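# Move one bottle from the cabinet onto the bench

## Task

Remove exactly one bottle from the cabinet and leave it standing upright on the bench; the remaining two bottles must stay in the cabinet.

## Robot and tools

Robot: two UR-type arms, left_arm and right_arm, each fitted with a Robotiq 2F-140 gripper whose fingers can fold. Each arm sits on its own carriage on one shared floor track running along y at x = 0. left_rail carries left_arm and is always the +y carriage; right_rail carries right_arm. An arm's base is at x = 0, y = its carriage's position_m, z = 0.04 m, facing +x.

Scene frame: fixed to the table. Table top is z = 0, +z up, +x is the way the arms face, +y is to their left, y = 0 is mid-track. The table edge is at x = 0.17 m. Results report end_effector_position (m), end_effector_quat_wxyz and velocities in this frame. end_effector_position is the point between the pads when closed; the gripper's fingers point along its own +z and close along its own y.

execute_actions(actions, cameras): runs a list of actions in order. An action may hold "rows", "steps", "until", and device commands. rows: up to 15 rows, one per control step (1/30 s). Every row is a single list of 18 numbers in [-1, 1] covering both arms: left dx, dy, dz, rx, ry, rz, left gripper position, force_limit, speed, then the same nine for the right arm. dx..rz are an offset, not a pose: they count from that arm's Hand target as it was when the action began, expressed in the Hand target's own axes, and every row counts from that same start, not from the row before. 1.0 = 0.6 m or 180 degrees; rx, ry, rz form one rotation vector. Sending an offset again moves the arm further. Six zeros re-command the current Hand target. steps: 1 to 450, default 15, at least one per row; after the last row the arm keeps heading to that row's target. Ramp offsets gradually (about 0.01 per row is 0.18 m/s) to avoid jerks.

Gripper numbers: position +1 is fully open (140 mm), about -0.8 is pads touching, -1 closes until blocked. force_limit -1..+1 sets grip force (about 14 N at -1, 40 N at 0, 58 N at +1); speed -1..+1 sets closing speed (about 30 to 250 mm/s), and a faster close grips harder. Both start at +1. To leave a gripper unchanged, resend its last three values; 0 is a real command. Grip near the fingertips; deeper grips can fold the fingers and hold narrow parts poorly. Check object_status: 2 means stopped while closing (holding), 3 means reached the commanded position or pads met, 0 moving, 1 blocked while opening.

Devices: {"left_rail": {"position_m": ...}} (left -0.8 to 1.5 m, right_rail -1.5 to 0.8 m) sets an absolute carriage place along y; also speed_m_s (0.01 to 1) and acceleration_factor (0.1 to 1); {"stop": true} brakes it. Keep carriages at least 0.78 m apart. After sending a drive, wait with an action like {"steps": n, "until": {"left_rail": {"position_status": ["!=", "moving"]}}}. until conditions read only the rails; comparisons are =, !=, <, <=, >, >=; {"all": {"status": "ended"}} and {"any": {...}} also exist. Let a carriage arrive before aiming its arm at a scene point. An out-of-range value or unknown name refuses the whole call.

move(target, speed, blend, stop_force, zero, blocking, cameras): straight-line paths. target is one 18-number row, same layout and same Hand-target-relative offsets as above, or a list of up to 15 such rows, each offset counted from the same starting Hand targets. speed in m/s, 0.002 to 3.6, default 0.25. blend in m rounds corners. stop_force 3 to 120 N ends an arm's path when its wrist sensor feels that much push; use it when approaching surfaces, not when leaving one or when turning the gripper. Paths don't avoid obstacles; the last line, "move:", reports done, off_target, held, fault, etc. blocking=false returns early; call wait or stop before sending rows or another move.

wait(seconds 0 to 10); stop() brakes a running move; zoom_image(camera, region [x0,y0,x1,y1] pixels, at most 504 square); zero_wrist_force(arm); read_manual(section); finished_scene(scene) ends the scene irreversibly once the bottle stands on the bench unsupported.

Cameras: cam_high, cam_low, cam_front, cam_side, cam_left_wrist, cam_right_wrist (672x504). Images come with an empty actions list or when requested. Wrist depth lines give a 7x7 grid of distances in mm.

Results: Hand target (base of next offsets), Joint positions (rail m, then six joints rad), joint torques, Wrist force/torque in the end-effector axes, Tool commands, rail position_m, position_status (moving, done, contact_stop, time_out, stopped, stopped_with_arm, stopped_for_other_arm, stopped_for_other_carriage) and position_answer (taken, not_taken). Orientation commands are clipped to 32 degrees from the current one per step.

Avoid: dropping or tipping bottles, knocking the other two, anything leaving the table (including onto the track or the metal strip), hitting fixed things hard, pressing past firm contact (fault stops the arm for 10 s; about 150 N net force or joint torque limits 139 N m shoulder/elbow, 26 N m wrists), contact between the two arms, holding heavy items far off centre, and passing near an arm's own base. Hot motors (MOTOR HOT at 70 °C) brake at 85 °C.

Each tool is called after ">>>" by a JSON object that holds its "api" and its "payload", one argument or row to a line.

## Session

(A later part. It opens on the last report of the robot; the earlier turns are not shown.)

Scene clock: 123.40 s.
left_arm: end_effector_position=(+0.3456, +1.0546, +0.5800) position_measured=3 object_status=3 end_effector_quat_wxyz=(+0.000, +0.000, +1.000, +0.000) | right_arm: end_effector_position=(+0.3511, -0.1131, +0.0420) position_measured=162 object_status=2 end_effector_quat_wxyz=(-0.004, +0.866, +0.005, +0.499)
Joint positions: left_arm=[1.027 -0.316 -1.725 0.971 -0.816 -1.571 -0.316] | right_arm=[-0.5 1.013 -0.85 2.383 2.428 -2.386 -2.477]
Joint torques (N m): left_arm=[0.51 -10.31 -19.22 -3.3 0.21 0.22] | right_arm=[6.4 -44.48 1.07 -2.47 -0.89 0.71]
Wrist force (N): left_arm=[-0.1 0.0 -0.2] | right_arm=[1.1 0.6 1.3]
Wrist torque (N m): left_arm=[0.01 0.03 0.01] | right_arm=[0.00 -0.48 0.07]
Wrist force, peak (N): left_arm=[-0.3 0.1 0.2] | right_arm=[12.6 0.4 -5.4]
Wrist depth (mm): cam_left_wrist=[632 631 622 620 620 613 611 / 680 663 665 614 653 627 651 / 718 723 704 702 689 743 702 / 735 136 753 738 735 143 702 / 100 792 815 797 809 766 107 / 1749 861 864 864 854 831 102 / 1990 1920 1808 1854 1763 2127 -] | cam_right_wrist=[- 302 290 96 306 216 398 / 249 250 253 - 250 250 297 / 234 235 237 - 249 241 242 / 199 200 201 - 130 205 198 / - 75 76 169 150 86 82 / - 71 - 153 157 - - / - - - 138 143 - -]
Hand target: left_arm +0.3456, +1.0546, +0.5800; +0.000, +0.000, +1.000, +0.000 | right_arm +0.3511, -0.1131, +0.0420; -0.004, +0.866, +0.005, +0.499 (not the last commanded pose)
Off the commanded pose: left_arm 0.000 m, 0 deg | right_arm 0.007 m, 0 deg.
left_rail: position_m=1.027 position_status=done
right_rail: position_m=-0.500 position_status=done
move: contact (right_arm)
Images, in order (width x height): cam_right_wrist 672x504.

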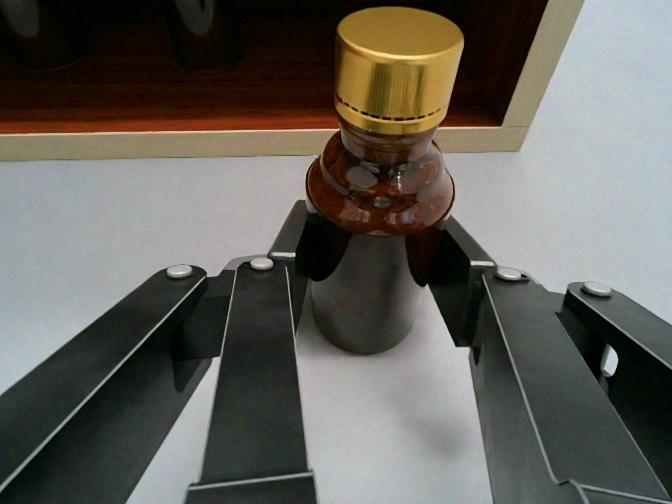

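>>> {"api": "execute_actions", "payload": {
  "actions": [
    {"rows":[[0,0,0,0,0,0,1,1,1,0,0,0,0,0,0,0.1,-0.1,-1]],"steps":60}
  ]
}}

>>> {"api": "move", "payload": {
  "target": [0,0,0,0,0,0,1,1,1,0,0,-0.2,0,0,0,0.1,-0.1,-1],
  "speed": 0.12,
  "cameras": ["cam_right_wrist","cam_front","cam_side"]
}}

Scene clock: 125.93 s.
left_arm: end_effector_position=(+0.3456, +1.0546, +0.5800) position_measured=3 object_status=3 end_effector_quat_wxyz=(+0.000, +0.000, +1.000, +0.000) | right_arm: end_effector_position=(+0.3511, -0.1131, +0.0420) position_measured=117 object_status=3 end_effector_quat_wxyz=(-0.004, +0.866, +0.005, +0.499)
Joint positions: left_arm=[1.027 -0.316 -1.725 0.971 -0.816 -1.571 -0.316] | right_arm=[-0.5 1.013 -0.85 2.383 2.428 -2.386 -2.477]
Joint torques (N m): left_arm=[0.64 -10.48 -19.3 -3.3 0.35 0.3] | right_arm=[9.19 -35.08 -1.77 -5.53 -2.07 0.73]
Wrist force (N): left_arm=[-0.2 0.2 0.1] | right_arm=[2.3 0.2 0.6]
Wrist torque (N m): left_arm=[0.05 0.04 0.00] | right_arm=[0.01 -0.47 0.09]
Wrist force, peak (N): left_arm=[-0.3 0.2 0.2] | right_arm=[2.8 0.3 0.9]
Wrist depth (mm): cam_left_wrist=[634 636 627 627 616 613 611 / 669 663 661 663 653 644 653 / 716 700 716 695 695 693 684 / 764 136 756 745 738 718 127 / 99 127 800 797 783 792 107 / 1778 868 911 854 847 847 844 / 1954 1903 1854 1763 1823 1838 -] | cam_right_wrist=[307 300 290 - 283 215 401 / 249 250 252 - 247 249 284 / 234 235 236 112 250 241 242 / 204 200 148 - 190 199 206 / - - 126 172 173 122 90 / - - 156 156 157 - - / - - - 137 141 - -]
Hand target: left_arm +0.3456, +1.0546, +0.5800; +0.000, +0.000, +1.000, +0.000 | right_arm +0.3511, -0.1131, +0.0420; -0.004, +0.866, +0.005, +0.499
Off the commanded pose: left_arm 0.000 m, 0 deg | right_arm 0.000 m, 0 deg.
left_rail: position_m=1.027 position_status=done
right_rail: position_m=-0.500 position_status=done

Scene clock: 127.67 s.
left_arm: end_effector_position=(+0.3456, +1.0546, +0.5800) position_measured=3 object_status=3 end_effector_quat_wxyz=(+0.000, +0.000, +1.000, +0.000) | right_arm: end_effector_position=(+0.2473, -0.1146, +0.1021) position_measured=117 object_status=3 end_effector_quat_wxyz=(-0.004, +0.866, +0.005, +0.499)
Joint positions: left_arm=[1.027 -0.316 -1.725 0.971 -0.816 -1.571 -0.316] | right_arm=[-0.5 1.272 -1.153 2.472 2.905 -2.538 -2.141]
Joint torques (N m): left_arm=[0.19 -10.47 -19.73 -3.36 0.24 0.19] | right_arm=[10.66 -36.2 -14.46 -1.78 -2.89 1.22]
Wrist force (N): left_arm=[-0.1 0.2 0.2] | right_arm=[2.5 0.0 1.1]
Wrist torque (N m): left_arm=[0.03 0.02 0.01] | right_arm=[-0.06 -0.51 -0.01]
Wrist force, peak (N): left_arm=[-0.2 0.2 0.3] | right_arm=[2.6 0.0 1.7]
Wrist depth (mm): cam_left_wrist=[629 629 623 622 622 613 609 / 676 667 663 665 651 651 638 / 704 700 714 691 707 684 686 / 748 136 745 740 738 714 714 / 100 797 803 815 797 800 107 / 1778 868 864 871 851 837 847 / 1920 1990 1937 1838 1854 1954 -] | cam_right_wrist=[401 472 386 466 415 498 529 / 361 363 364 364 373 409 410 / 326 317 342 - 335 337 340 / 280 288 145 284 282 278 288 / - - 126 247 247 121 90 / - - 218 218 219 - - / - - 195 195 196 - -]
Hand target: left_arm +0.3456, +1.0546, +0.5800; +0.000, +0.000, +1.000, +0.000 | right_arm +0.2472, -0.1146, +0.1022; -0.004, +0.866, +0.005, +0.499
Off the commanded pose: left_arm 0.000 m, 0 deg | right_arm 0.000 m, 0 deg.
left_rail: position_m=1.027 position_status=done
right_rail: position_m=-0.500 position_status=done
move: done
Images, in order (width x height): cam_front 672x504, cam_side 672x504, cam_right_wrist 672x504.

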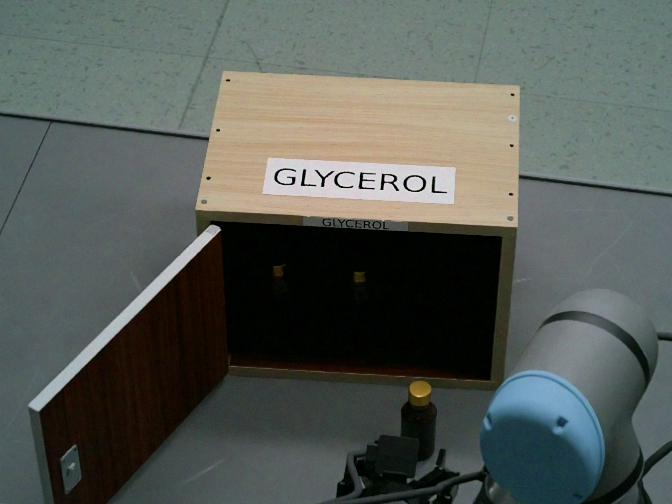

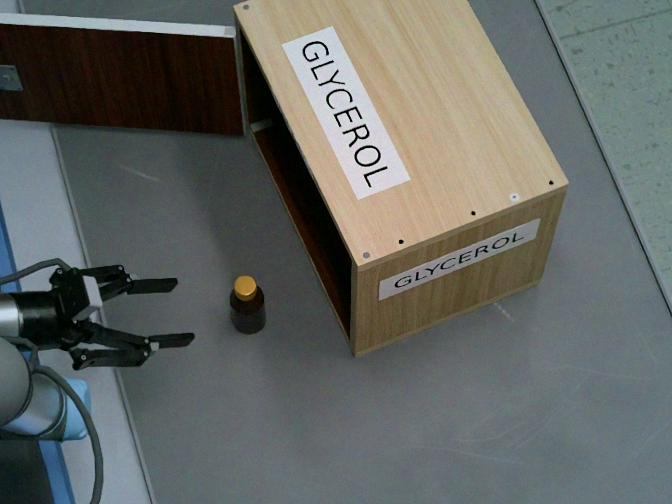

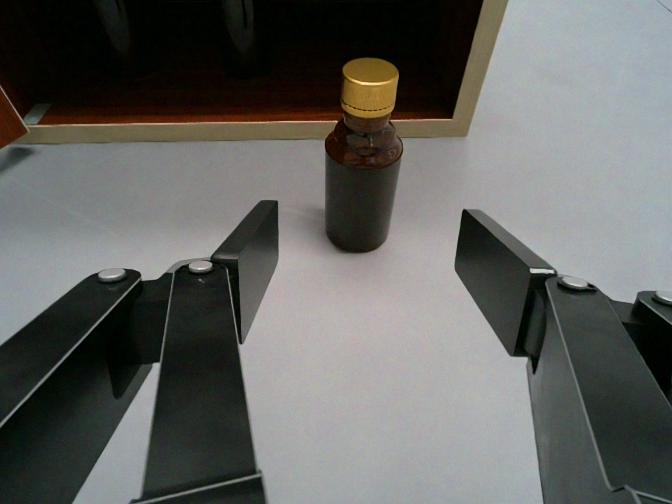

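>>> {"api": "finished_scene", "payload": {
  "scene": 1
}}

The scene is finished: the task was done.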